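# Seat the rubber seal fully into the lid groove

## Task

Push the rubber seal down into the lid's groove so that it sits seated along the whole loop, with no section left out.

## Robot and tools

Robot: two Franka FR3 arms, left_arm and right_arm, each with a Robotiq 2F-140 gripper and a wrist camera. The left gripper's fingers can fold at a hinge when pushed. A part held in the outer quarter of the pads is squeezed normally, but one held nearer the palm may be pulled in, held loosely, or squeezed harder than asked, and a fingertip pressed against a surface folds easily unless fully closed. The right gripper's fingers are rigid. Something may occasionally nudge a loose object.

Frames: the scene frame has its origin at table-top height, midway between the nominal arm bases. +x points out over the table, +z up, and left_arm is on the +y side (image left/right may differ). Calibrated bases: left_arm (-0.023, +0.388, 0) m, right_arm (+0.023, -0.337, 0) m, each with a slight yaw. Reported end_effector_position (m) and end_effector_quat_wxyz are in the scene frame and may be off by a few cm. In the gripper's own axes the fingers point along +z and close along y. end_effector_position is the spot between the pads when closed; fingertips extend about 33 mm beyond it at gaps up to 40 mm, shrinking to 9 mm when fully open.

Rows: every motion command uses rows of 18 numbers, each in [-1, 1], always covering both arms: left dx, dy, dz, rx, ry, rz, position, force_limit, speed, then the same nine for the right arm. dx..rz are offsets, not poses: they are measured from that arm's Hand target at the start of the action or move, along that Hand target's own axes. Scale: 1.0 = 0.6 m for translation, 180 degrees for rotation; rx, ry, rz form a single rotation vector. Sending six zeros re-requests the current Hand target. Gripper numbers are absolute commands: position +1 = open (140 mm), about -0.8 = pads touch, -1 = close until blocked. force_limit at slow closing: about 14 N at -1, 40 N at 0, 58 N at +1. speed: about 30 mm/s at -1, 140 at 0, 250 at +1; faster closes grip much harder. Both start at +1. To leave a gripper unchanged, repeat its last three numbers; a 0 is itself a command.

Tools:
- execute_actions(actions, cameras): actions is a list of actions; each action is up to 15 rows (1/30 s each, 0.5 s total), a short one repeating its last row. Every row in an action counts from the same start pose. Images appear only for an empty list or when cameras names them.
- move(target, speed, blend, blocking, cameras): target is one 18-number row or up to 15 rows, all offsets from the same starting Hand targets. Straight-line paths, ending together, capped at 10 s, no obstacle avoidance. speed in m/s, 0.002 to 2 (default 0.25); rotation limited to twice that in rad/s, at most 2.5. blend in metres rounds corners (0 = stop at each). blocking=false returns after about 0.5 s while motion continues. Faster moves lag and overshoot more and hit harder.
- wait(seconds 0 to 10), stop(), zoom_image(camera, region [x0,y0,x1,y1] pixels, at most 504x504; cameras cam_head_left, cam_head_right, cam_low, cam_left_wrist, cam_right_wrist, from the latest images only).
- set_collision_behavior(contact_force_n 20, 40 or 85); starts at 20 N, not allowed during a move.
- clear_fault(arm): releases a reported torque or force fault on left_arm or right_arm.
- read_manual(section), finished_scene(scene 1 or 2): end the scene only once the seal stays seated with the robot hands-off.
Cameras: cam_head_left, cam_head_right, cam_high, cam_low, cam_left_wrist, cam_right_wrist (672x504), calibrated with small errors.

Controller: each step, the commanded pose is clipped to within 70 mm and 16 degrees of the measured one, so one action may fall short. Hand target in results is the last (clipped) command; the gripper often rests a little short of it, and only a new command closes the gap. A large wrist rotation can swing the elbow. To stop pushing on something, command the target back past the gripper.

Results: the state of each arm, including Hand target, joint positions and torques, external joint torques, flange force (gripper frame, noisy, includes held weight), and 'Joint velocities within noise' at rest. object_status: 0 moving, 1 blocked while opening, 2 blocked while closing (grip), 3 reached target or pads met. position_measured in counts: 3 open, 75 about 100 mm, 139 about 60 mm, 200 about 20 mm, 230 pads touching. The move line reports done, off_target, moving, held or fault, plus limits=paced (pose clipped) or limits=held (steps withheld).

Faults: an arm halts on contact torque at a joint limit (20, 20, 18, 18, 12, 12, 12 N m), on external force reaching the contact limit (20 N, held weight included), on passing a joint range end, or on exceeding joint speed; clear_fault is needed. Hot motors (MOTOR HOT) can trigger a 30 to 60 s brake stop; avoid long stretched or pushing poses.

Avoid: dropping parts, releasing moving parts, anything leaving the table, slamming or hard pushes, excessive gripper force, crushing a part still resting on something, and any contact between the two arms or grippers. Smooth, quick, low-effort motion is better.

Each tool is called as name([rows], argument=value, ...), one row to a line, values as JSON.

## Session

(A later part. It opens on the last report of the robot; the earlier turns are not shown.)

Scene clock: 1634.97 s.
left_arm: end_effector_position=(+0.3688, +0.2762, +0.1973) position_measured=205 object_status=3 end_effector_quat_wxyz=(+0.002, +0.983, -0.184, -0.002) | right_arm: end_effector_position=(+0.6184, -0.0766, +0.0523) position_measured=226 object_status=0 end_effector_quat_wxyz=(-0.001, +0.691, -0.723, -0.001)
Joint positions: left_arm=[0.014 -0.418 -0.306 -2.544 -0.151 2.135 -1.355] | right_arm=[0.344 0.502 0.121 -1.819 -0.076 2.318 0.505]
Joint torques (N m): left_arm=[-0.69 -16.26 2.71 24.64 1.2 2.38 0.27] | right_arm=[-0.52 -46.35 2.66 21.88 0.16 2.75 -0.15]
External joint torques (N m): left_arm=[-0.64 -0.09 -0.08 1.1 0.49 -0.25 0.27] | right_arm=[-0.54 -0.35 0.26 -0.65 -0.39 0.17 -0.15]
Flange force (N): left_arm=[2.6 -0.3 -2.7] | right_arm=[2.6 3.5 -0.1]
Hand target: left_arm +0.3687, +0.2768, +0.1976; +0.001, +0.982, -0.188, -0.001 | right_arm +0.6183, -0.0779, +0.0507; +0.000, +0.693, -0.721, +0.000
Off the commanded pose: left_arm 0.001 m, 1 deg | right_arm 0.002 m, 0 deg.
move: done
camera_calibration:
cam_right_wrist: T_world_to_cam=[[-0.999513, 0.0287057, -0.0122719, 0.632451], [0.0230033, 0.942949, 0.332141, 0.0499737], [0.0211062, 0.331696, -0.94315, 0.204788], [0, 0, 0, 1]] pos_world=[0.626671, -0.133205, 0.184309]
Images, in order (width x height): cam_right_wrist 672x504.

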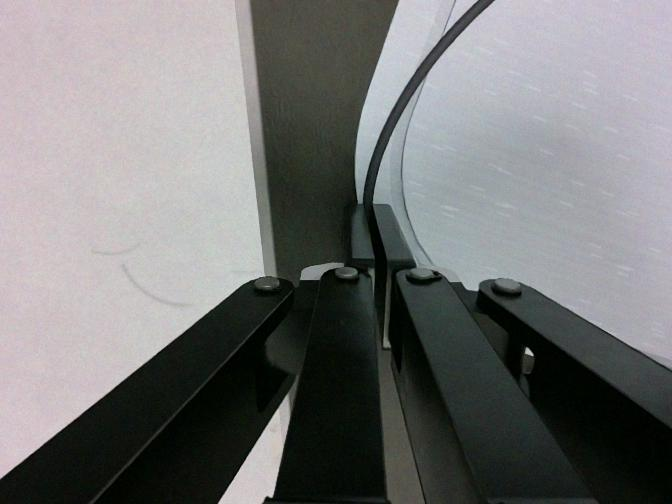

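move([
  [0, 0, 0, 0, 0, 0, -0.6, -0.8, -0.5, 0, 0, -0.01, 0, 0, 0, -1, -1, -1],
  [0, 0, 0, 0, 0, 0, -0.6, -0.8, -0.5, 0.099, 0.0362, -0.01, 0, 0, 0.1028, -1, -1, -1],
  [0, 0, 0, 0, 0, 0, -0.6, -0.8, -0.5, 0.099, 0.0362, -0.0006, 0, 0, 0.1028, -1, -1, -1],
], speed=[0.03, 0.07, 0.015], blend=[0.001, 0, 0], cameras=["cam_right_wrist", "cam_high"])

zoom_image(camera="cam_high", region=[160, 200, 380, 380])

Scene clock: 1656.77 s.
left_arm: end_effector_position=(+0.3688, +0.2762, +0.1973) position_measured=205 object_status=3 end_effector_quat_wxyz=(+0.002, +0.983, -0.184, -0.002) | right_arm: end_effector_position=(+0.5945, -0.1370, +0.0526) position_measured=226 object_status=2 end_effector_quat_wxyz=(+0.000, -0.570, +0.821, -0.001)
Joint positions: left_arm=[0.014 -0.418 -0.306 -2.544 -0.151 2.135 -1.355] | right_arm=[0.356 0.384 0.025 -2.005 -0.016 2.389 0.705]
Joint velocities: left_arm=[within noise] | right_arm=[-0.001 -0.001 0 0 -0.001 0.003 0.004]
Joint torques (N m): left_arm=[-0.71 -16.21 2.74 24.65 1.21 2.37 0.28] | right_arm=[-0.22 -42.11 1.05 21.07 0.48 2.96 0.3]
External joint torques (N m): left_arm=[-0.68 -0.04 -0.09 1.08 0.5 -0.26 0.28] | right_arm=[-0.33 -0.04 0.31 -0.62 -0.04 0.43 0.3]
Flange force (N): left_arm=[2.6 -0.3 -2.6] | right_arm=[1.9 2.7 1.0]
Hand target: left_arm +0.3687, +0.2768, +0.1976; +0.001, +0.982, -0.188, -0.001 | right_arm +0.5942, -0.1364, +0.0510; +0.000, -0.568, +0.823, +0.000
Off the commanded pose: left_arm 0.001 m, 1 deg | right_arm 0.002 m, 0 deg.
move: done
camera_calibration:
cam_right_wrist: T_world_to_cam=[[-0.942675, 0.333473, -0.0126502, 0.618312], [0.311078, 0.891826, 0.328447, -0.070716], [0.12081, 0.305684, -0.944438, 0.162927], [0, 0, 0, 1]] pos_world=[0.585182, -0.192928, 0.184923]
Images, in order (width x height): cam_high 672x504, cam_right_wrist 672x504.

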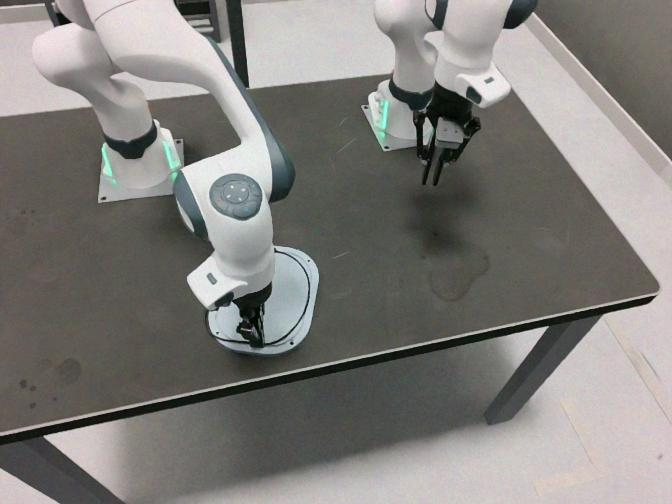

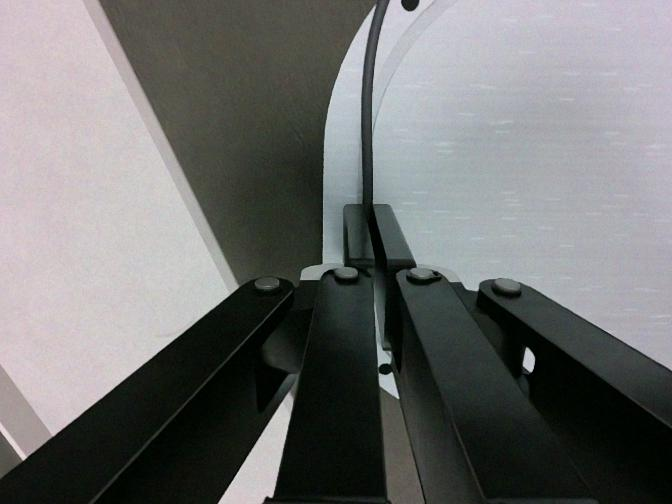

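Scaled by 2.291 from the camera's 672x504 image, which has a finer 960x720 frame.

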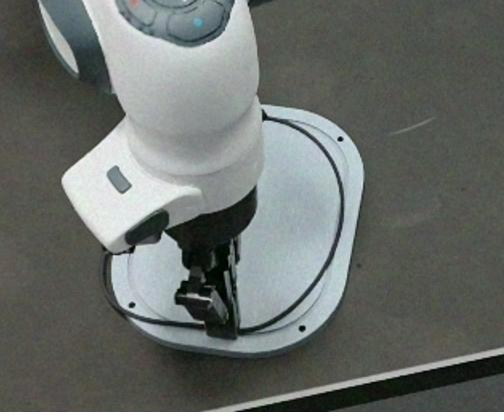

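move([
  [0, 0, 0, 0, 0, 0, -0.6, -0.8, -0.5, 0, 0, -0.004, 0, 0, 0, -1, -1, -1],
  [0, 0, 0, 0, 0, 0, -0.6, -0.8, -0.5, -0.0150, 0, -0.004, 0, 0, 0, -1, -1, -1],
  [0, 0, 0, 0, 0, 0, -0.6, -0.8, -0.5, -0.0150, 0, 0, 0, 0, 0, -1, -1, -1],
], speed=[0.02, 0.02, 0.015], blend=[0.0005, 0, 0], cameras=["cam_right_wrist", "cam_high"])

zoom_image(camera="cam_high", region=[190, 230, 350, 370])

Scene clock: 1680.37 s.
left_arm: end_effector_position=(+0.3688, +0.2762, +0.1973) position_measured=205 object_status=3 end_effector_quat_wxyz=(+0.002, +0.983, -0.184, -0.002) | right_arm: end_effector_position=(+0.5978, -0.1288, +0.0524) position_measured=226 object_status=2 end_effector_quat_wxyz=(+0.001, -0.570, +0.822, -0.001)
Joint positions: left_arm=[0.014 -0.418 -0.306 -2.544 -0.151 2.135 -1.355] | right_arm=[0.366 0.398 0.025 -1.983 -0.016 2.383 0.717]
Joint torques (N m): left_arm=[-0.69 -16.25 2.71 24.63 1.21 2.37 0.25] | right_arm=[-0.32 -42.36 1.4 21.48 0.44 2.63 0.26]
External joint torques (N m): left_arm=[-0.69 -0.12 -0.13 1.08 0.49 -0.27 0.25] | right_arm=[-0.23 0.12 0.81 -0.23 -0.08 0.11 0.26]
Flange force (N): left_arm=[2.4 -0.1 -2.7] | right_arm=[0.1 1.0 0.5]
Hand target: left_arm +0.3687, +0.2768, +0.1976; +0.001, +0.982, -0.188, -0.001 | right_arm +0.5974, -0.1280, +0.0510; +0.000, -0.568, +0.823, +0.000
Off the commanded pose: left_arm 0.001 m, 1 deg | right_arm 0.002 m, 0 deg.
move: done
camera_calibration:
cam_right_wrist: T_world_to_cam=[[-0.942094, 0.335076, -0.013501, 0.618543], [0.31217, 0.890976, 0.329715, -0.0798088], [0.122509, 0.306408, -0.943984, 0.158851], [0, 0, 0, 1]] pos_world=[0.588179, -0.184825, 0.184618]
Images, in order (width x height): cam_high 672x504, cam_right_wrist 672x504.

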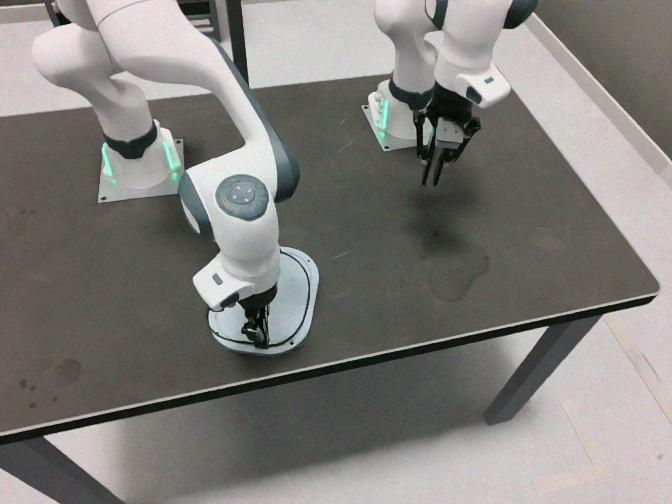

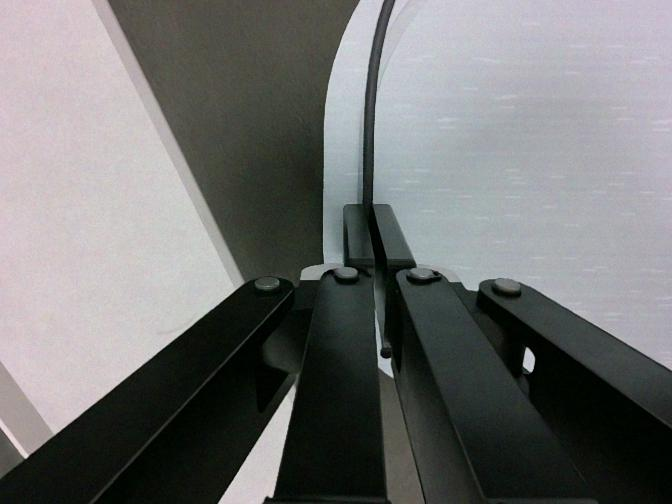

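Scaled by 3.150 from the camera's 672x504 image, which has a finer 960x720 frame.

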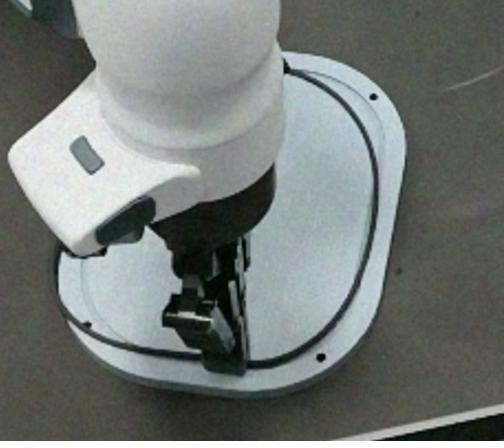

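move([
  [0, 0, 0, 0, 0, 0, -0.6, -0.8, -0.5, 0, 0, 0.001, 0, 0, 0, -0.68, -0.8, -0.5],
  [0, 0, 0, 0, 0, 0, -0.6, -0.8, -0.5, 0.02, 0, 0.001, 0, 0, 0, -0.68, -0.8, -0.5],
  [0, 0, 0, 0, 0, 0, -0.6, -0.8, -0.5, 0.02, 0, 0.001, 0, 0, 0, -1, -1, -1],
], speed=[0.02, 0.02, 0.015], blend=[0, 0, 0], cameras=["cam_right_wrist", "cam_high"])

zoom_image(camera="cam_high", region=[190, 230, 350, 370])

Scene clock: 1703.97 s.
left_arm: end_effector_position=(+0.3688, +0.2762, +0.1973) position_measured=205 object_status=3 end_effector_quat_wxyz=(+0.002, +0.983, -0.184, -0.002) | right_arm: end_effector_position=(+0.5930, -0.1391, +0.0503) position_measured=225 object_status=2 end_effector_quat_wxyz=(-0.001, -0.566, +0.824, +0.000)
Joint positions: left_arm=[0.014 -0.418 -0.306 -2.544 -0.151 2.135 -1.355] | right_arm=[0.352 0.384 0.026 -2.013 -0.016 2.395 0.712]
Joint torques (N m): left_arm=[-0.69 -16.25 2.72 24.66 1.21 2.37 0.26] | right_arm=[-0.95 -43.31 1.66 20.93 0.38 2.76 -0.22]
External joint torques (N m): left_arm=[-0.67 -0.2 -0.11 1.16 0.49 -0.26 0.26] | right_arm=[-1.06 -1.37 0.9 -0.61 -0.13 0.24 -0.22]
Flange force (N): left_arm=[2.4 -0.2 -2.9] | right_arm=[5.1 4.0 -1.8]
Hand target: left_arm +0.3687, +0.2768, +0.1976; +0.001, +0.982, -0.188, -0.001 | right_arm +0.5931, -0.1392, +0.0504; +0.000, -0.568, +0.823, +0.000
Off the commanded pose: left_arm 0.001 m, 1 deg | right_arm 0.000 m, 0 deg.
move: done
camera_calibration:
cam_right_wrist: T_world_to_cam=[[-0.939451, 0.342492, -0.0114658, 0.616782], [0.320017, 0.888787, 0.328095, -0.0732913], [0.12256, 0.30456, -0.944575, 0.160289], [0, 0, 0, 1]] pos_world=[0.583246, -0.19492, 0.182523]
Images, in order (width x height): cam_high 672x504, cam_right_wrist 672x504.

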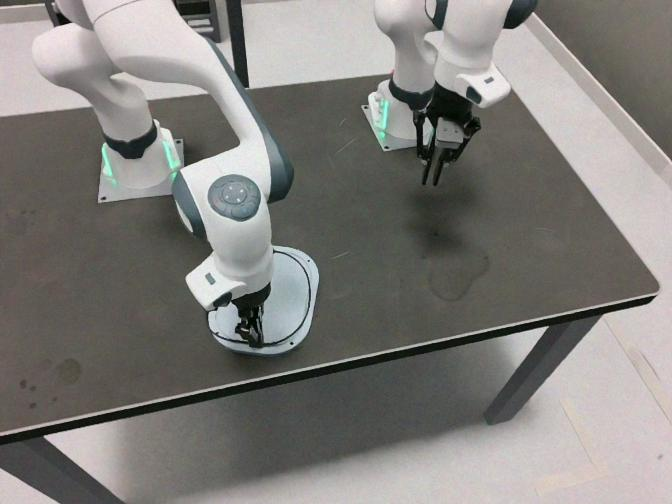

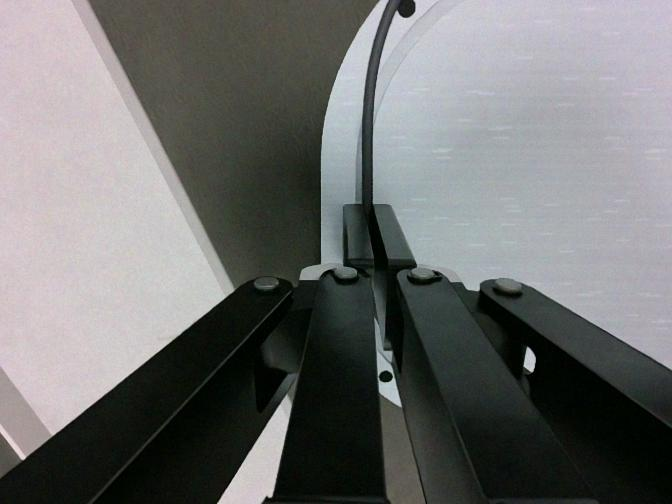

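Scaled by 3.150 from the camera's 672x504 image, which has a finer 960x720 frame.

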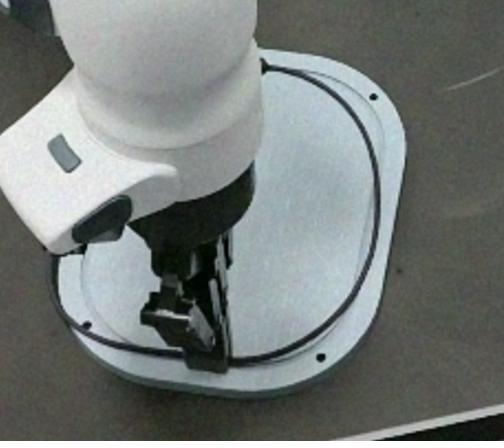

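move([
  [0, 0, 0, 0, 0, 0, -0.6, -0.8, -0.5, 0, 0, -0.0045, 0, 0, 0, -1, -1, -1],
  [0, 0, 0, 0, 0, 0, -0.6, -0.8, -0.5, -0.0140, 0, -0.0045, 0, 0, 0, -1, -1, -1],
  [0, 0, 0, 0, 0, 0, -0.6, -0.8, -0.5, -0.0140, 0, 0, 0, 0, 0, -1, -1, -1],
], speed=[0.02, 0.02, 0.015], blend=[0.0005, 0, 0], cameras=["cam_right_wrist", "cam_high"])

zoom_image(camera="cam_high", region=[190, 230, 350, 370])

Scene clock: 1724.77 s.
left_arm: end_effector_position=(+0.3688, +0.2762, +0.1973) position_measured=205 object_status=3 end_effector_quat_wxyz=(+0.002, +0.983, -0.184, -0.002) | right_arm: end_effector_position=(+0.5958, -0.1321, +0.0510) position_measured=225 object_status=2 end_effector_quat_wxyz=(+0.000, -0.569, +0.822, +0.000)
Joint positions: left_arm=[0.014 -0.418 -0.306 -2.544 -0.151 2.135 -1.355] | right_arm=[0.359 0.394 0.028 -1.993 -0.016 2.387 0.714]
Joint torques (N m): left_arm=[-0.69 -16.18 2.76 24.65 1.2 2.37 0.27] | right_arm=[-0.25 -42.76 1.27 21.54 0.39 2.73 0.23]
External joint torques (N m): left_arm=[-0.7 0.02 -0.11 1.05 0.48 -0.27 0.27] | right_arm=[-0.27 -0.3 0.55 -0.21 -0.13 0.2 0.23]
Flange force (N): left_arm=[2.8 -0.2 -2.5] | right_arm=[1.0 1.7 -0.1]
Hand target: left_arm +0.3687, +0.2768, +0.1976; +0.001, +0.982, -0.188, -0.001 | right_arm +0.5961, -0.1313, +0.0504; +0.000, -0.568, +0.823, +0.000
Off the commanded pose: left_arm 0.001 m, 1 deg | right_arm 0.001 m, 0 deg.
move: done
camera_calibration:
cam_right_wrist: T_world_to_cam=[[-0.941603, 0.336534, -0.0113463, 0.617515], [0.314278, 0.890431, 0.329183, -0.0770849], [0.120884, 0.306394, -0.944198, 0.159752], [0, 0, 0, 1]] pos_world=[0.586368, -0.188123, 0.183219]
Images, in order (width x height): cam_high 672x504, cam_right_wrist 672x504.

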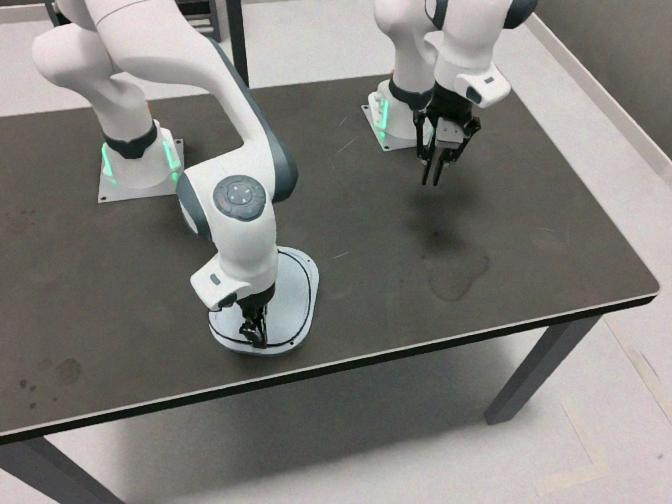

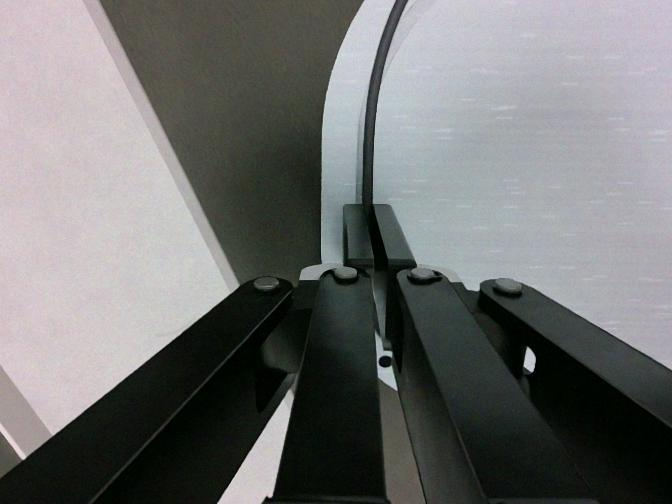

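Scaled by 3.150 from the camera's 672x504 image, which has a finer 960x720 frame.

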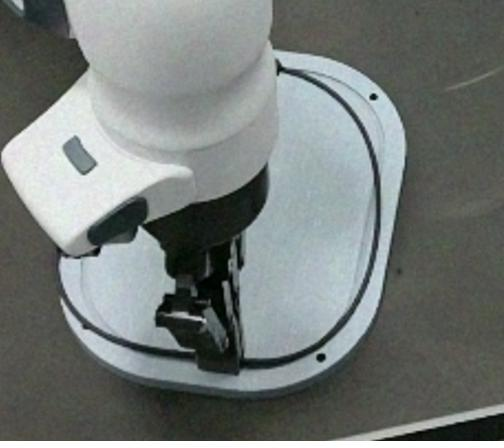

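move([
  [0, 0, 0, 0, 0, 0, -0.6, -0.8, -0.5, 0, 0, -0.0045, 0, 0, 0, -1, -1, -1],
  [0, 0, 0, 0, 0, 0, -0.6, -0.8, -0.5, -0.0092, 0, -0.0045, 0, 0, 0, -1, -1, -1],
  [0, 0, 0, 0, 0, 0, -0.6, -0.8, -0.5, -0.0092, 0, 0, 0, 0, 0, -1, -1, -1],
], speed=[0.02, 0.02, 0.015], blend=[0.0005, 0, 0], cameras=["cam_right_wrist"])

zoom_image(camera="cam_right_wrist", region=[290, 20, 470, 280])

Scene clock: 1740.53 s.
left_arm: end_effector_position=(+0.3688, +0.2762, +0.1973) position_measured=205 object_status=3 end_effector_quat_wxyz=(+0.002, +0.983, -0.184, -0.002) | right_arm: end_effector_position=(+0.5976, -0.1268, +0.0510) position_measured=225 object_status=2 end_effector_quat_wxyz=(+0.000, -0.569, +0.822, +0.000)
Joint positions: left_arm=[0.014 -0.418 -0.306 -2.544 -0.151 2.135 -1.355] | right_arm=[0.367 0.404 0.028 -1.979 -0.016 2.381 0.721]
Joint torques (N m): left_arm=[-0.69 -16.24 2.7 24.63 1.2 2.36 0.28] | right_arm=[-0.28 -43.15 1.12 21.57 0.4 2.75 0.28]
External joint torques (N m): left_arm=[-0.73 -0.15 -0.18 1.14 0.48 -0.26 0.28] | right_arm=[-0.27 -0.25 0.43 -0.31 -0.12 0.2 0.28]
Flange force (N): left_arm=[2.5 0.0 -2.8] | right_arm=[1.2 1.9 0.1]
Hand target: left_arm +0.3687, +0.2768, +0.1976; +0.001, +0.982, -0.188, -0.001 | right_arm +0.5981, -0.1262, +0.0504; +0.000, -0.568, +0.823, +0.000
Off the commanded pose: left_arm 0.001 m, 1 deg | right_arm 0.001 m, 0 deg.
move: done
camera_calibration:
cam_right_wrist: T_world_to_cam=[[-0.941774, 0.336061, -0.011156, 0.617595], [0.313876, 0.890534, 0.329288, -0.0821969], [0.120596, 0.306613, -0.944164, 0.15809], [0, 0, 0, 1]] pos_world=[0.58837, -0.182823, 0.183219]
Images, in order (width x height): cam_right_wrist 672x504.

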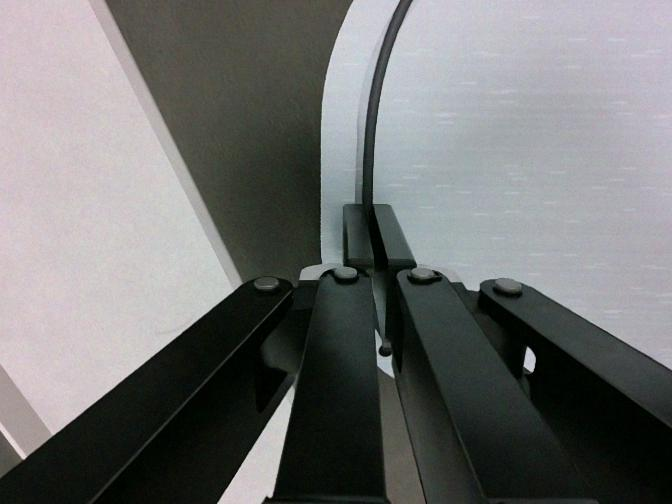

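Scaled by 1.938 from the camera's 672x504 image, which has a finer 960x720 frame.

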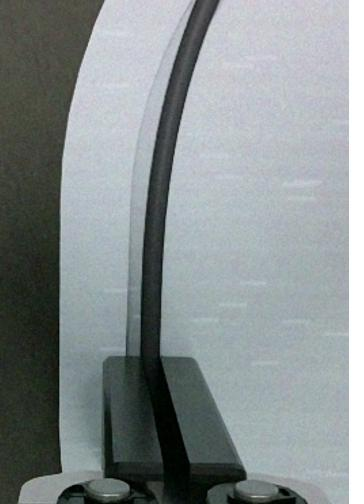

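move([
  [0, 0, 0, 0, 0, 0, -0.6, -0.8, -0.5, 0, 0, -0.0035, 0, 0, 0, -1, -1, -1],
  [0, 0, 0, 0, 0, 0, -0.6, -0.8, -0.5, 0, -0.0038, -0.0035, 0, 0, 0, -1, -1, -1],
  [0, 0, 0, 0, 0, 0, -0.6, -0.8, -0.5, 0, -0.0038, 0.001, 0, 0, 0, -1, -1, -1],
  [0, 0, 0, 0, 0, 0, -0.6, -0.8, -0.5, 0.0010, -0.0012, 0.0065, 0, 0, 0, -1, -1, -1],
], speed=[0.02, 0.015, 0.012, 0.012], blend=[0.0005, 0, 0.0005, 0], cameras=["cam_right_wrist"])

zoom_image(camera="cam_right_wrist", region=[290, 20, 470, 280])

Scene clock: 1761.77 s.
left_arm: end_effector_position=(+0.3688, +0.2762, +0.1973) position_measured=205 object_status=3 end_effector_quat_wxyz=(+0.002, +0.983, -0.184, -0.002) | right_arm: end_effector_position=(+0.5995, -0.1264, +0.0499) position_measured=225 object_status=2 end_effector_quat_wxyz=(+0.001, -0.569, +0.822, +0.000)
Joint positions: left_arm=[0.014 -0.418 -0.306 -2.544 -0.151 2.135 -1.355] | right_arm=[0.367 0.408 0.028 -1.975 -0.016 2.385 0.721]
Joint velocities: left_arm=[within noise] | right_arm=[-0.001 -0.001 0 -0.002 0.001 0.003 -0.002]
Joint torques (N m): left_arm=[-0.69 -16.23 2.75 24.69 1.22 2.37 0.25] | right_arm=[-0.47 -40.99 1.03 20.28 0.4 3.16 0.19]
External joint torques (N m): left_arm=[-0.73 -0.11 -0.13 1.12 0.51 -0.27 0.25] | right_arm=[-0.53 1.79 0.26 -1.44 -0.12 0.63 0.19]
Flange force (N): left_arm=[2.6 -0.1 -2.8] | right_arm=[1.7 1.7 4.8]
Hand target: left_arm +0.3687, +0.2768, +0.1976; +0.001, +0.982, -0.188, -0.001 | right_arm +0.5985, -0.1270, +0.0465; +0.000, -0.568, +0.823, +0.000
Off the commanded pose: left_arm 0.001 m, 1 deg | right_arm 0.004 m, 0 deg.
move: off_target (right_arm)
camera_calibration:
cam_right_wrist: T_world_to_cam=[[-0.941438, 0.336921, -0.0133477, 0.619159], [0.313796, 0.889935, 0.330979, -0.08288], [0.123392, 0.307408, -0.943544, 0.155072], [0, 0, 0, 1]] pos_world=[0.589773, -0.18252, 0.182013]
Images, in order (width x height): cam_right_wrist 672x504.

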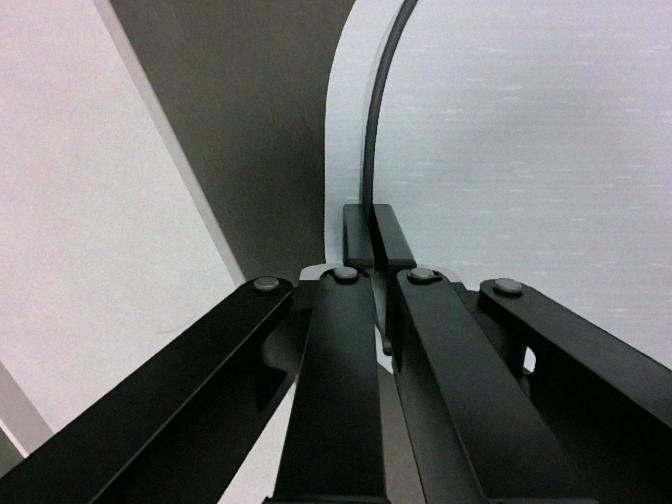

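Scaled by 1.938 from the camera's 672x504 image, which has a finer 960x720 frame.

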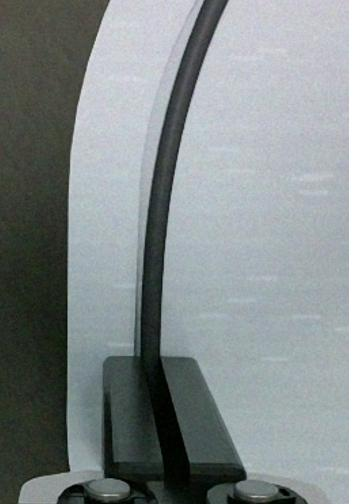

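move([
  [0, 0, 0, 0, 0, 0, -0.6, -0.8, -0.5, -0.0015, -0.0012, -0.0058, 0, 0, 0, -1, -1, -1],
  [0, 0, 0, 0, 0, 0, -0.6, -0.8, -0.5, -0.0015, -0.0012, -0.0058, 0, 0, 0, -0.68, -0.8, -0.5],
  [0, 0, 0, 0, 0, 0, -0.6, -0.8, -0.5, -0.0015, -0.0012, -0.0095, 0, 0, 0, -0.68, -0.8, -0.5],
  [0, 0, 0, 0, 0, 0, -0.6, -0.8, -0.5, -0.0015, -0.0012, -0.0095, 0, 0, 0, -1, -1, -1],
  [0, 0, 0, 0, 0, 0, -0.6, -0.8, -0.5, -0.0005, 0.0008, 0.001, 0, 0, 0, -1, -1, -1],
], speed=[0.02, 0.015, 0.012, 0.012, 0.012], blend=[0, 0, 0, 0, 0], cameras=["cam_right_wrist"])

zoom_image(camera="cam_right_wrist", region=[290, 20, 470, 280])

Scene clock: 1783.10 s.
left_arm: end_effector_position=(+0.3688, +0.2762, +0.1973) position_measured=205 object_status=3 end_effector_quat_wxyz=(+0.002, +0.983, -0.184, -0.002) | right_arm: end_effector_position=(+0.5998, -0.1264, +0.0499) position_measured=225 object_status=2 end_effector_quat_wxyz=(+0.002, -0.569, +0.822, +0.000)
Joint positions: left_arm=[0.014 -0.418 -0.306 -2.544 -0.151 2.135 -1.355] | right_arm=[0.367 0.408 0.028 -1.976 -0.016 2.387 0.722]
Joint torques (N m): left_arm=[-0.68 -16.18 2.73 24.63 1.21 2.36 0.26] | right_arm=[-0.33 -40.8 1.19 19.9 0.47 3.18 0.25]
External joint torques (N m): left_arm=[-0.7 -0.12 -0.13 1.16 0.5 -0.26 0.26] | right_arm=[-0.47 1.99 0.35 -1.77 -0.05 0.66 0.25]
Flange force (N): left_arm=[2.6 -0.1 -2.8] | right_arm=[2.2 2.5 5.3]
Hand target: left_arm +0.3687, +0.2768, +0.1976; +0.001, +0.982, -0.188, -0.001 | right_arm +0.5982, -0.1265, +0.0459; +0.000, -0.568, +0.823, +0.000
Off the commanded pose: left_arm 0.001 m, 1 deg | right_arm 0.004 m, 0 deg.
move: off_target (right_arm)
camera_calibration:
cam_right_wrist: T_world_to_cam=[[-0.941364, 0.337083, -0.0144451, 0.619568], [0.313505, 0.889736, 0.331789, -0.082867], [0.124693, 0.307806, -0.943243, 0.154326], [0, 0, 0, 1]] pos_world=[0.589975, -0.182619, 0.182011]
Images, in order (width x height): cam_right_wrist 672x504.

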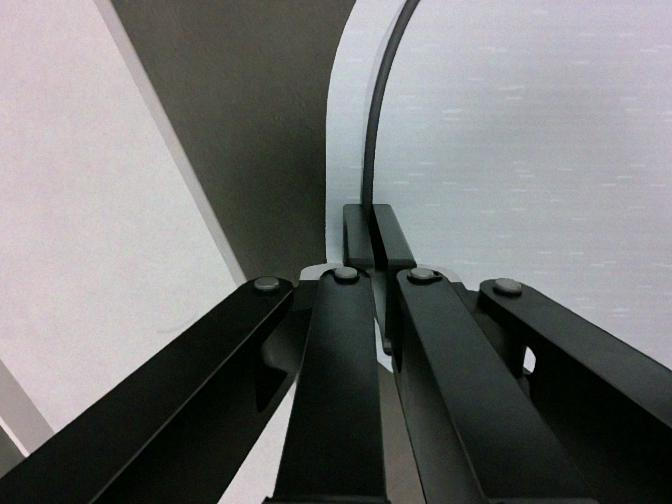

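Scaled by 1.938 from the camera's 672x504 image, which has a finer 960x720 frame.

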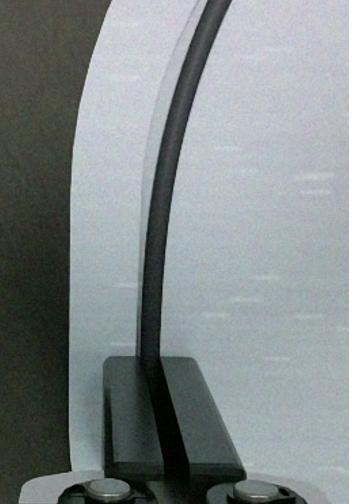

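move([
  [0, 0, 0, 0, 0, 0, -0.6, -0.8, -0.5, -0.0011, -0.0025, -0.0066, 0, 0, 0, -1, -1, -1],
  [0, 0, 0, 0, 0, 0, -0.6, -0.8, -0.5, -0.0011, -0.0025, -0.0066, 0, 0, 0, -0.6, -0.8, -0.5],
  [0, 0, 0, 0, 0, 0, -0.6, -0.8, -0.5, -0.0011, -0.0025, -0.04, 0, 0, 0, -0.6, -0.8, -0.5],
  [0, 0, 0, 0, 0, 0, -0.6, -0.8, -0.5, -0.0011, -0.0025, -0.04, 0, 0, 0, -1, -0.8, 0.5],
], speed=[0.02, 0.02, 0.04, 0.04], blend=[0, 0, 0, 0], cameras=["cam_right_wrist"])

zoom_image(camera="cam_right_wrist", region=[290, 20, 470, 280])

Scene clock: 1794.83 s.
left_arm: end_effector_position=(+0.3688, +0.2762, +0.1973) position_measured=205 object_status=3 end_effector_quat_wxyz=(+0.002, +0.983, -0.184, -0.002) | right_arm: end_effector_position=(+0.6002, -0.1267, +0.0697) position_measured=234 object_status=3 end_effector_quat_wxyz=(+0.001, -0.569, +0.822, -0.001)
Joint positions: left_arm=[0.014 -0.418 -0.306 -2.544 -0.151 2.135 -1.355] | right_arm=[0.367 0.377 0.028 -1.966 -0.016 2.344 0.722]
Joint torques (N m): left_arm=[-0.72 -16.22 2.67 24.66 1.19 2.36 0.27] | right_arm=[-0.61 -43.24 1.32 22.15 0.42 2.34 0.12]
External joint torques (N m): left_arm=[-0.75 -0.17 -0.19 1.17 0.48 -0.26 0.27] | right_arm=[-0.71 -0.73 0.57 -0.14 -0.12 -0.2 0.12]
Flange force (N): left_arm=[2.5 0.0 -2.9] | right_arm=[1.7 1.4 -1.6]
Hand target: left_arm +0.3687, +0.2768, +0.1976; +0.001, +0.982, -0.188, -0.001 | right_arm +0.5998, -0.1265, +0.0699; +0.000, -0.568, +0.823, +0.000
Off the commanded pose: left_arm 0.001 m, 1 deg | right_arm 0.001 m, 0 deg.
move: done
camera_calibration:
cam_right_wrist: T_world_to_cam=[[-0.941313, 0.33724, -0.0140859, 0.620285], [0.314011, 0.890255, 0.329913, -0.0893605], [0.1238, 0.306129, -0.943906, 0.173427], [0, 0, 0, 1]] pos_world=[0.590472, -0.182723, 0.201918]
Images, in order (width x height): cam_right_wrist 672x504.

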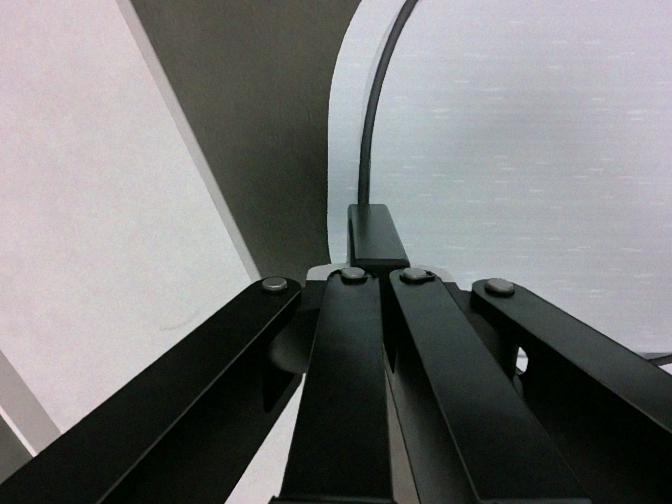

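Scaled by 1.938 from the camera's 672x504 image, which has a finer 960x720 frame.

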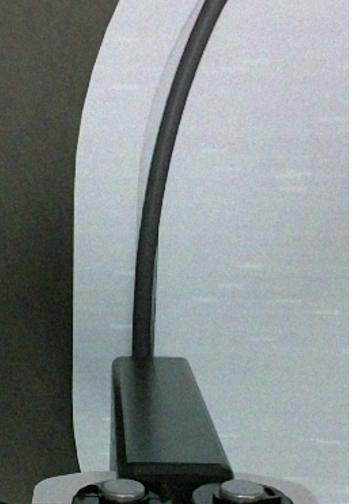

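move([
  [0, 0, 0, 0, 0, 0, -0.6, -0.8, -0.5, 0, 0, 0.0257, 0, 0, 0, -1, -0.8, 0.5],
  [0, 0, 0, 0, 0, 0, -0.6, -0.8, -0.5, 0, 0, 0.0302, 0, 0, 0, -1, -0.8, 0.5],
  [0, 0, 0, 0, 0, 0, -0.6, -0.8, -0.5, 0.0008, 0.0022, 0.0347, 0, 0, 0, -1, -0.8, 0.5],
  [0, 0, 0, 0, 0, 0, -0.6, -0.8, -0.5, 0.0016, 0.0040, 0.0440, 0, 0, 0, -1, -0.8, 0.5],
], speed=[0.05, 0.02, 0.015, 0.015], blend=[0.0005, 0.0005, 0.0005, 0], cameras=["cam_right_wrist"])

zoom_image(camera="cam_right_wrist", region=[290, 20, 470, 280])

Scene clock: 1808.80 s.
left_arm: end_effector_position=(+0.3688, +0.2762, +0.1973) position_measured=205 object_status=3 end_effector_quat_wxyz=(+0.002, +0.983, -0.184, -0.002) | right_arm: end_effector_position=(+0.5987, -0.1269, +0.0504) position_measured=234 object_status=3 end_effector_quat_wxyz=(+0.001, -0.569, +0.823, +0.000)
Joint positions: left_arm=[0.014 -0.418 -0.306 -2.544 -0.151 2.135 -1.355] | right_arm=[0.367 0.405 0.027 -1.979 -0.016 2.386 0.722]
Joint velocities: left_arm=[within noise] | right_arm=[0.001 -0.001 0.001 -0.001 -0.001 0.003 0.001]
Joint torques (N m): left_arm=[-0.74 -16.2 2.73 24.62 1.2 2.37 0.27] | right_arm=[-0.16 -37.2 1.33 19.81 0.48 4.16 0.21]
External joint torques (N m): left_arm=[-0.83 -0.05 -0.21 1.09 0.48 -0.26 0.27] | right_arm=[-0.37 5.45 0.43 -1.87 -0.04 1.64 0.21]
Flange force (N): left_arm=[2.6 0.1 -2.6] | right_arm=[-2.4 -2.6 13.3]
Hand target: left_arm +0.3687, +0.2768, +0.1976; +0.001, +0.982, -0.188, -0.001 | right_arm +0.5972, -0.1265, +0.0435; +0.000, -0.568, +0.823, +0.000
Off the commanded pose: left_arm 0.001 m, 1 deg | right_arm 0.007 m, 0 deg.
move: off_target (right_arm)
camera_calibration:
cam_right_wrist: T_world_to_cam=[[-0.941178, 0.337628, -0.0138484, 0.618553], [0.314304, 0.889738, 0.331027, -0.0826621], [0.124085, 0.307203, -0.943519, 0.155359], [0, 0, 0, 1]] pos_world=[0.588871, -0.18302, 0.182513]
Images, in order (width x height): cam_right_wrist 672x504.

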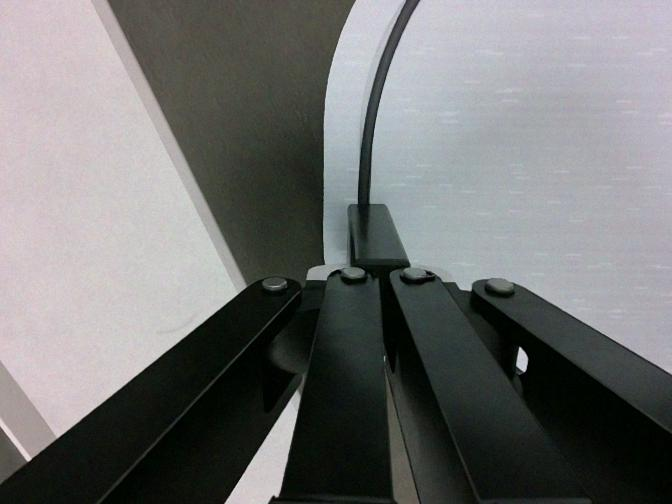

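Scaled by 1.938 from the camera's 672x504 image, which has a finer 960x720 frame.

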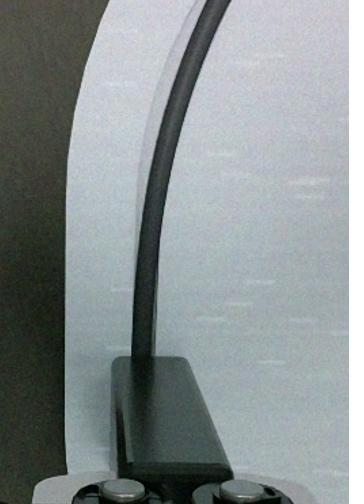

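move([
  [0, 0, 0, 0, 0, 0, -0.6, -0.8, -0.5, -0.0008, -0.002, -0.010, 0, 0, 0, -1, -0.8, 0.5],
  [0, 0, 0, 0, 0, 0, -0.6, -0.8, -0.5, -0.0016, -0.0040, -0.030, 0, 0, 0, -1, -0.8, 0.5],
  [0, 0, 0, 0, 0, 0, -0.6, -0.8, -0.5, 0.0351, -0.0040, -0.030, 0, 0, 0, -1, -0.8, 0.5],
  [0, 0, 0, 0, 0, 0, -0.6, -0.8, -0.5, 0.0351, -0.0040, -0.0183, 0, 0, 0, -1, -0.8, 0.5],
  [0, 0, 0, 0, 0, 0, -0.6, -0.8, -0.5, 0.0351, -0.0040, -0.0138, 0, 0, 0, -1, -0.8, 0.5],
  [0, 0, 0, 0, 0, 0, -0.6, -0.8, -0.5, 0.0359, -0.0018, -0.0093, 0, 0, 0, -1, -0.8, 0.5],
  [0, 0, 0, 0, 0, 0, -0.6, -0.8, -0.5, 0.0367, 0, -0.0003, 0, 0, 0, -1, -0.8, 0.5],
], speed=[0.03, 0.05, 0.06, 0.05, 0.02, 0.015, 0.015], blend=[0.0005, 0.001, 0, 0.0005, 0.0005, 0.0005, 0], cameras=["cam_right_wrist"])

zoom_image(camera="cam_right_wrist", region=[290, 20, 470, 280])

Scene clock: 1830.50 s.
left_arm: end_effector_position=(+0.3688, +0.2762, +0.1973) position_measured=205 object_status=3 end_effector_quat_wxyz=(+0.002, +0.983, -0.184, -0.002) | right_arm: end_effector_position=(+0.5906, -0.1473, +0.0504) position_measured=234 object_status=3 end_effector_quat_wxyz=(+0.001, -0.566, +0.824, +0.000)
Joint positions: left_arm=[0.014 -0.418 -0.306 -2.544 -0.151 2.135 -1.355] | right_arm=[0.339 0.369 0.027 -2.037 -0.015 2.407 0.701]
Joint velocities: left_arm=[within noise] | right_arm=[0 0 0 -0.002 0.002 0.003 0]
Joint torques (N m): left_arm=[-0.71 -16.19 2.72 24.68 1.21 2.37 0.28] | right_arm=[-0.25 -36.07 1.92 19.29 0.59 4.27 -0.11]
External joint torques (N m): left_arm=[-0.76 -0.04 -0.18 1.08 0.5 -0.28 0.28] | right_arm=[-0.22 5.19 1.3 -2.1 0.09 1.76 -0.11]
Flange force (N): left_arm=[2.7 -0.1 -2.6] | right_arm=[-1.2 -1.4 13.4]
Hand target: left_arm +0.3687, +0.2768, +0.1976; +0.001, +0.982, -0.188, -0.001 | right_arm +0.5894, -0.1471, +0.0437; +0.000, -0.568, +0.823, +0.000
Off the commanded pose: left_arm 0.001 m, 1 deg | right_arm 0.007 m, 0 deg.
move: off_target (right_arm)
camera_calibration:
cam_right_wrist: T_world_to_cam=[[-0.939056, 0.343491, -0.0136823, 0.617374], [0.320016, 0.888028, 0.330146, -0.0655483], [0.125553, 0.305647, -0.943831, 0.1615], [0, 0, 0, 1]] pos_world=[0.580449, -0.203216, 0.182517]
Images, in order (width x height): cam_right_wrist 672x504.

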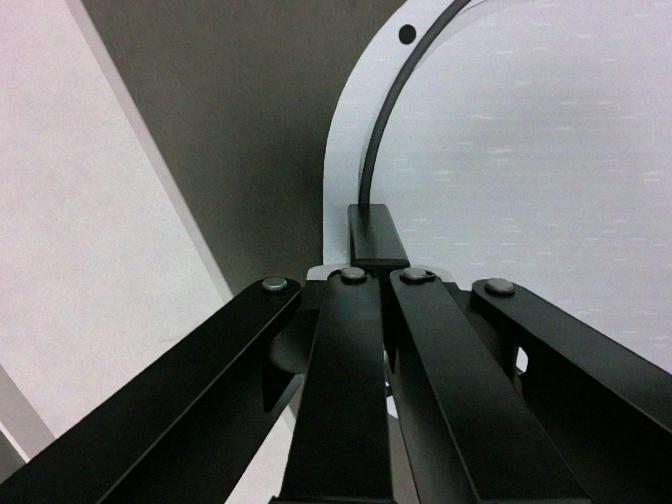

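Scaled by 1.938 from the camera's 672x504 image, which has a finer 960x720 frame.

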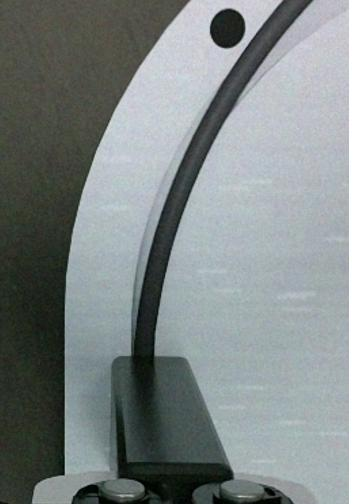

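move([
  [0, 0, 0, 0, 0, 0, -0.6, -0.8, -0.5, -0.0008, -0.002, -0.010, 0, 0, 0, -1, -0.8, 0.5],
  [0, 0, 0, 0, 0, 0, -0.6, -0.8, -0.5, -0.0016, -0.0040, -0.030, 0, 0, 0, -1, -0.8, 0.5],
  [0, 0, 0, 0, 0, 0, -0.6, -0.8, -0.5, 0.0317, -0.0040, -0.030, 0, 0, 0, -1, -0.8, 0.5],
  [0, 0, 0, 0, 0, 0, -0.6, -0.8, -0.5, 0.0317, -0.0040, -0.0183, 0, 0, 0, -1, -0.8, 0.5],
  [0, 0, 0, 0, 0, 0, -0.6, -0.8, -0.5, 0.0317, -0.0040, -0.0138, 0, 0, 0, -1, -0.8, 0.5],
  [0, 0, 0, 0, 0, 0, -0.6, -0.8, -0.5, 0.0325, -0.0018, -0.0093, 0, 0, 0, -1, -0.8, 0.5],
  [0, 0, 0, 0, 0, 0, -0.6, -0.8, -0.5, 0.0333, 0, -0.0003, 0, 0, 0, -1, -0.8, 0.5],
], speed=[0.03, 0.05, 0.06, 0.05, 0.02, 0.015, 0.015], blend=[0.0005, 0.001, 0, 0.0005, 0.0005, 0.0005, 0], cameras=["cam_right_wrist"])

zoom_image(camera="cam_right_wrist", region=[310, 0, 570, 260])

Scene clock: 1849.07 s.
left_arm: end_effector_position=(+0.3688, +0.2762, +0.1973) position_measured=205 object_status=3 end_effector_quat_wxyz=(+0.002, +0.983, -0.184, -0.002) | right_arm: end_effector_position=(+0.5846, -0.1659, +0.0503) position_measured=234 object_status=3 end_effector_quat_wxyz=(+0.002, -0.566, +0.825, -0.001)
Joint positions: left_arm=[0.014 -0.418 -0.306 -2.544 -0.151 2.135 -1.355] | right_arm=[0.311 0.339 0.029 -2.085 -0.015 2.429 0.675]
Joint torques (N m): left_arm=[-0.69 -16.26 2.72 24.65 1.21 2.36 0.26] | right_arm=[-0.07 -35.54 1.98 19 0.63 3.84 -0.12]
External joint torques (N m): left_arm=[-0.72 -0.19 -0.16 1.15 0.5 -0.27 0.26] | right_arm=[-0.06 4.82 1.38 -2.28 0.13 1.3 -0.12]
Flange force (N): left_arm=[2.4 0.0 -2.9] | right_arm=[-0.9 -0.6 12.1]
Hand target: left_arm +0.3687, +0.2768, +0.1976; +0.001, +0.982, -0.188, -0.001 | right_arm +0.5823, -0.1658, +0.0439; +0.000, -0.568, +0.823, +0.000
Off the commanded pose: left_arm 0.001 m, 1 deg | right_arm 0.007 m, 0 deg.
move: off_target (right_arm)
camera_calibration:
cam_right_wrist: T_world_to_cam=[[-0.938828, 0.344024, -0.0158219, 0.618201], [0.319654, 0.887578, 0.331702, -0.0469497], [0.128156, 0.306353, -0.943252, 0.166506], [0, 0, 0, 1]] pos_world=[0.574053, -0.222014, 0.182412]
Images, in order (width x height): cam_right_wrist 672x504.

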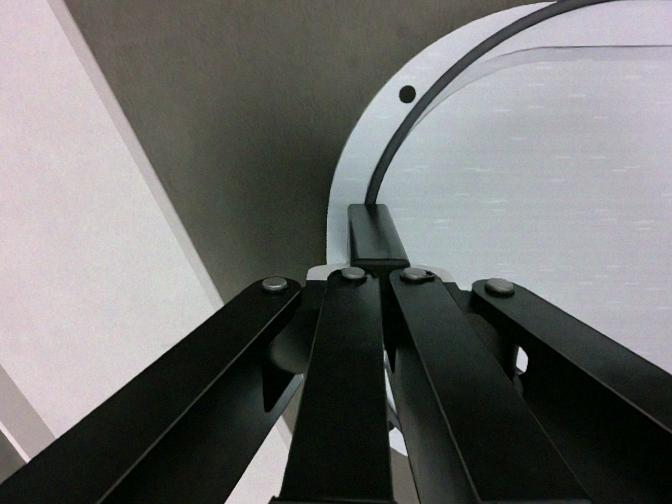

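Scaled by 1.938 from the camera's 672x504 image, which has a finer 960x720 frame.

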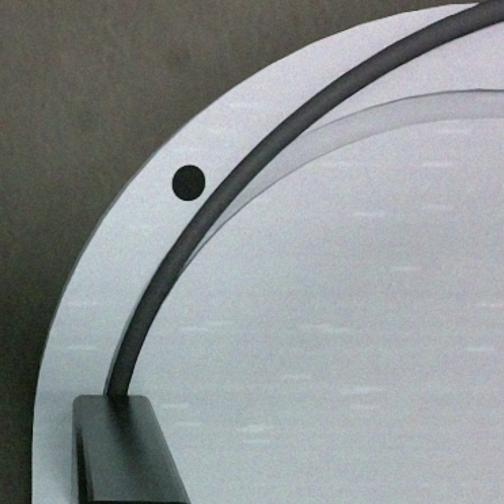

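move([
  [0, 0, 0, 0, 0, 0, -0.6, -0.8, -0.5, -0.0008, -0.002, -0.010, 0, 0, 0, -1, -0.8, 0.5],
  [0, 0, 0, 0, 0, 0, -0.6, -0.8, -0.5, -0.0016, -0.0040, -0.030, 0, 0, 0, -1, -0.8, 0.5],
  [0, 0, 0, 0, 0, 0, -0.6, -0.8, -0.5, 0.0384, -0.0007, -0.030, 0, 0, 0, -1, -0.8, 0.5],
  [0, 0, 0, 0, 0, 0, -0.6, -0.8, -0.5, 0.0384, -0.0007, -0.0183, 0, 0, 0, -1, -0.8, 0.5],
  [0, 0, 0, 0, 0, 0, -0.6, -0.8, -0.5, 0.0384, -0.0007, -0.0138, 0, 0, 0, -1, -0.8, 0.5],
  [0, 0, 0, 0, 0, 0, -0.6, -0.8, -0.5, 0.0392, 0.0015, -0.0093, 0, 0, 0, -1, -0.8, 0.5],
  [0, 0, 0, 0, 0, 0, -0.6, -0.8, -0.5, 0.0400, 0.0033, -0.0003, 0, 0, 0, -1, -0.8, 0.5],
], speed=[0.03, 0.05, 0.06, 0.05, 0.02, 0.015, 0.015], blend=[0.0005, 0.001, 0, 0.0005, 0.0005, 0.0005, 0], cameras=["cam_right_wrist"])

zoom_image(camera="cam_right_wrist", region=[310, 0, 570, 260])

Scene clock: 1880.83 s.
left_arm: end_effector_position=(+0.3688, +0.2762, +0.1973) position_measured=205 object_status=3 end_effector_quat_wxyz=(+0.002, +0.983, -0.184, -0.002) | right_arm: end_effector_position=(+0.5738, -0.1883, +0.0502) position_measured=234 object_status=3 end_effector_quat_wxyz=(+0.001, -0.566, +0.825, -0.001)
Joint positions: left_arm=[0.014 -0.418 -0.306 -2.544 -0.151 2.135 -1.355] | right_arm=[0.278 0.3 0.029 -2.146 -0.015 2.449 0.643]
Joint torques (N m): left_arm=[-0.7 -16.24 2.75 24.66 1.2 2.36 0.25] | right_arm=[0.1 -33.75 2.14 18.53 0.63 3.98 -0.14]
External joint torques (N m): left_arm=[-0.72 -0.16 -0.11 1.15 0.49 -0.27 0.25] | right_arm=[0.15 5.05 1.65 -2.47 0.14 1.44 -0.14]
Flange force (N): left_arm=[2.5 -0.1 -2.9] | right_arm=[-1.1 -0.3 13.3]
Hand target: left_arm +0.3687, +0.2768, +0.1976; +0.001, +0.982, -0.188, -0.001 | right_arm +0.5719, -0.1875, +0.0440; +0.000, -0.568, +0.823, +0.000
Off the commanded pose: left_arm 0.001 m, 1 deg | right_arm 0.007 m, 0 deg.
move: off_target (right_arm)
camera_calibration:
cam_right_wrist: T_world_to_cam=[[-0.938658, 0.344526, -0.0149566, 0.615786], [0.320552, 0.887689, 0.330536, -0.0240333], [0.127155, 0.305466, -0.943675, 0.175126], [0, 0, 0, 1]] pos_world=[0.563448, -0.244315, 0.182416]
Images, in order (width x height): cam_right_wrist 672x504.

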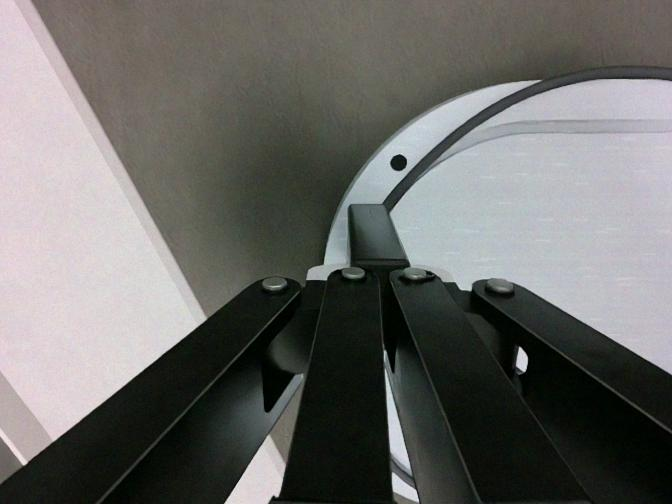

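Scaled by 1.938 from the camera's 672x504 image, which has a finer 960x720 frame.

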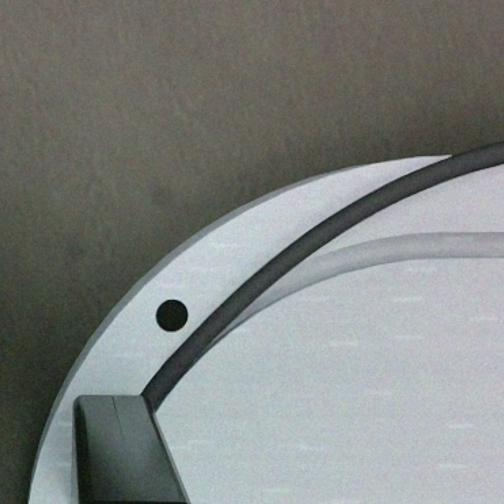

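move([
  [0, 0, 0, 0, 0, 0, -0.6, -0.8, -0.5, -0.0008, -0.002, -0.010, 0, 0, 0, -1, -0.8, 0.5],
  [0, 0, 0, 0, 0, 0, -0.6, -0.8, -0.5, -0.0016, -0.0040, -0.080, 0, 0, 0, -1, -0.8, 0.5],
  [0, 0, 0, 0, 0, 0, -0.6, -0.8, -0.5, 0.0622, 0.1723, -0.10, 0, 0, -0.5, -0.5, -0.8, 0.5],
], speed=[0.03, 0.06, 0.25], blend=[0.0005, 0.005, 0], cameras=["cam_right_wrist"])

Scene clock: 1910.03 s.
left_arm: end_effector_position=(+0.3688, +0.2762, +0.1973) position_measured=205 object_status=3 end_effector_quat_wxyz=(+0.002, +0.983, -0.184, -0.002) | right_arm: end_effector_position=(+0.4621, -0.1862, +0.1039) position_measured=192 object_status=3 end_effector_quat_wxyz=(+0.001, +0.983, -0.182, +0.000)
Joint positions: left_arm=[0.014 -0.418 -0.306 -2.544 -0.151 2.135 -1.355] | right_arm=[0.208 -0.073 0.168 -2.485 0.016 2.411 -0.884]
Joint torques (N m): left_arm=[-0.69 -16.22 2.71 24.66 1.22 2.36 0.29] | right_arm=[-0.6 -27.21 0.23 20.88 0.7 2.89 -0.12]
External joint torques (N m): left_arm=[-0.71 -0.04 -0.16 1.12 0.5 -0.27 0.29] | right_arm=[-0.61 -0.87 0.63 -0.64 0.15 0.23 -0.12]
Flange force (N): left_arm=[2.8 -0.2 -2.7] | right_arm=[-3.5 3.1 -0.7]
Hand target: left_arm +0.3687, +0.2768, +0.1976; +0.001, +0.982, -0.188, -0.001 | right_arm +0.4620, -0.1857, +0.1040; +0.000, +0.984, -0.181, +0.000
Off the commanded pose: left_arm 0.001 m, 1 deg | right_arm 0.001 m, 0 deg.
move: done
camera_calibration:
cam_right_wrist: T_world_to_cam=[[-0.341988, -0.939653, -0.00977605, -0.00431541], [-0.888334, 0.319883, 0.329451, 0.445146], [-0.306443, 0.121353, -0.944122, 0.405471], [0, 0, 0, 1]] pos_world=[0.518216, -0.195655, 0.236118]
Images, in order (width x height): cam_right_wrist 672x504.

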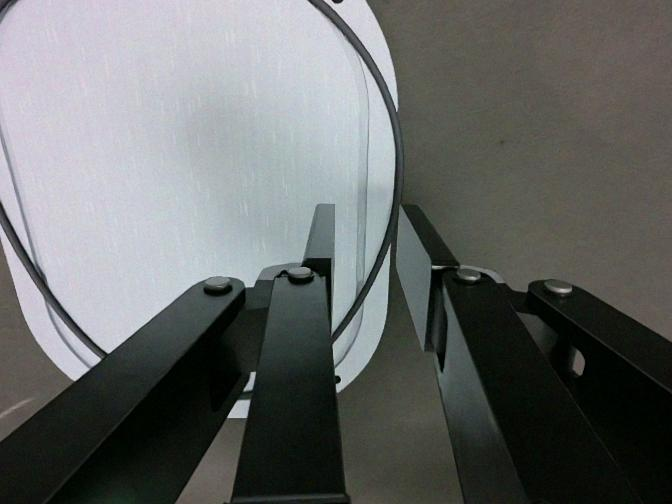

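move([
  [0, 0, 0, 0, 0, 0, -0.6, -0.8, -0.5, 0, 0.0327, 0, 0, 0, 0, -0.5, -0.8, 0.5],
  [0, 0, 0, 0, 0, 0, -0.6, -0.8, -0.5, 0, 0.0327, 0.075, 0, 0, 0, -0.5, -0.8, 0.5],
  [0, 0, 0, 0, 0, 0, -0.6, -0.8, -0.5, 0, 0.0327, 0.0897, 0, 0, 0, -0.5, -0.8, 0.5],
  [0, 0, 0, 0, 0, 0, -0.6, -0.8, -0.5, 0, 0.0327, 0.0897, 0, 0, 0, -1, -1, -1],
], speed=[0.06, 0.06, 0.015, 0.015], blend=[0.002, 0.0005, 0, 0], cameras=["cam_right_wrist"])

Scene clock: 1934.13 s.
left_arm: end_effector_position=(+0.3688, +0.2762, +0.1973) position_measured=205 object_status=3 end_effector_quat_wxyz=(+0.002, +0.983, -0.184, -0.002) | right_arm: end_effector_position=(+0.4554, -0.2029, +0.0513) position_measured=225 object_status=2 end_effector_quat_wxyz=(-0.001, +0.984, -0.179, +0.000)
Joint positions: left_arm=[0.014 -0.418 -0.306 -2.544 -0.151 2.135 -1.355] | right_arm=[0.198 0.014 0.144 -2.555 -0.001 2.571 -0.909]
Joint torques (N m): left_arm=[-0.69 -16.19 2.71 24.66 1.2 2.37 0.26] | right_arm=[-0.62 -27.22 0.35 18.78 0.03 2.9 0.27]
External joint torques (N m): left_arm=[-0.73 -0.02 -0.18 1.11 0.48 -0.26 0.26] | right_arm=[-0.61 0.3 0.29 -0.73 -0.41 0.22 0.27]
Flange force (N): left_arm=[2.8 -0.1 -2.6] | right_arm=[-1.2 0.6 2.0]
Hand target: left_arm +0.3687, +0.2768, +0.1976; +0.001, +0.982, -0.188, -0.001 | right_arm +0.4551, -0.2040, +0.0502; +0.000, +0.984, -0.181, +0.000
Off the commanded pose: left_arm 0.001 m, 1 deg | right_arm 0.002 m, 0 deg.
move: done
camera_calibration:
cam_right_wrist: T_world_to_cam=[[-0.336816, -0.941465, -0.0140875, -0.0253731], [-0.890557, 0.313674, 0.329418, 0.461604], [-0.305717, 0.123499, -0.944079, 0.355836], [0, 0, 0, 1]] pos_world=[0.511324, -0.212627, 0.18352]
Images, in order (width x height): cam_right_wrist 672x504.

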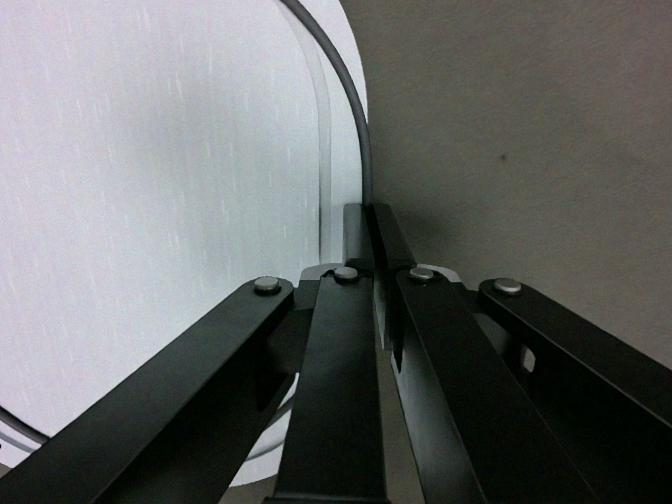

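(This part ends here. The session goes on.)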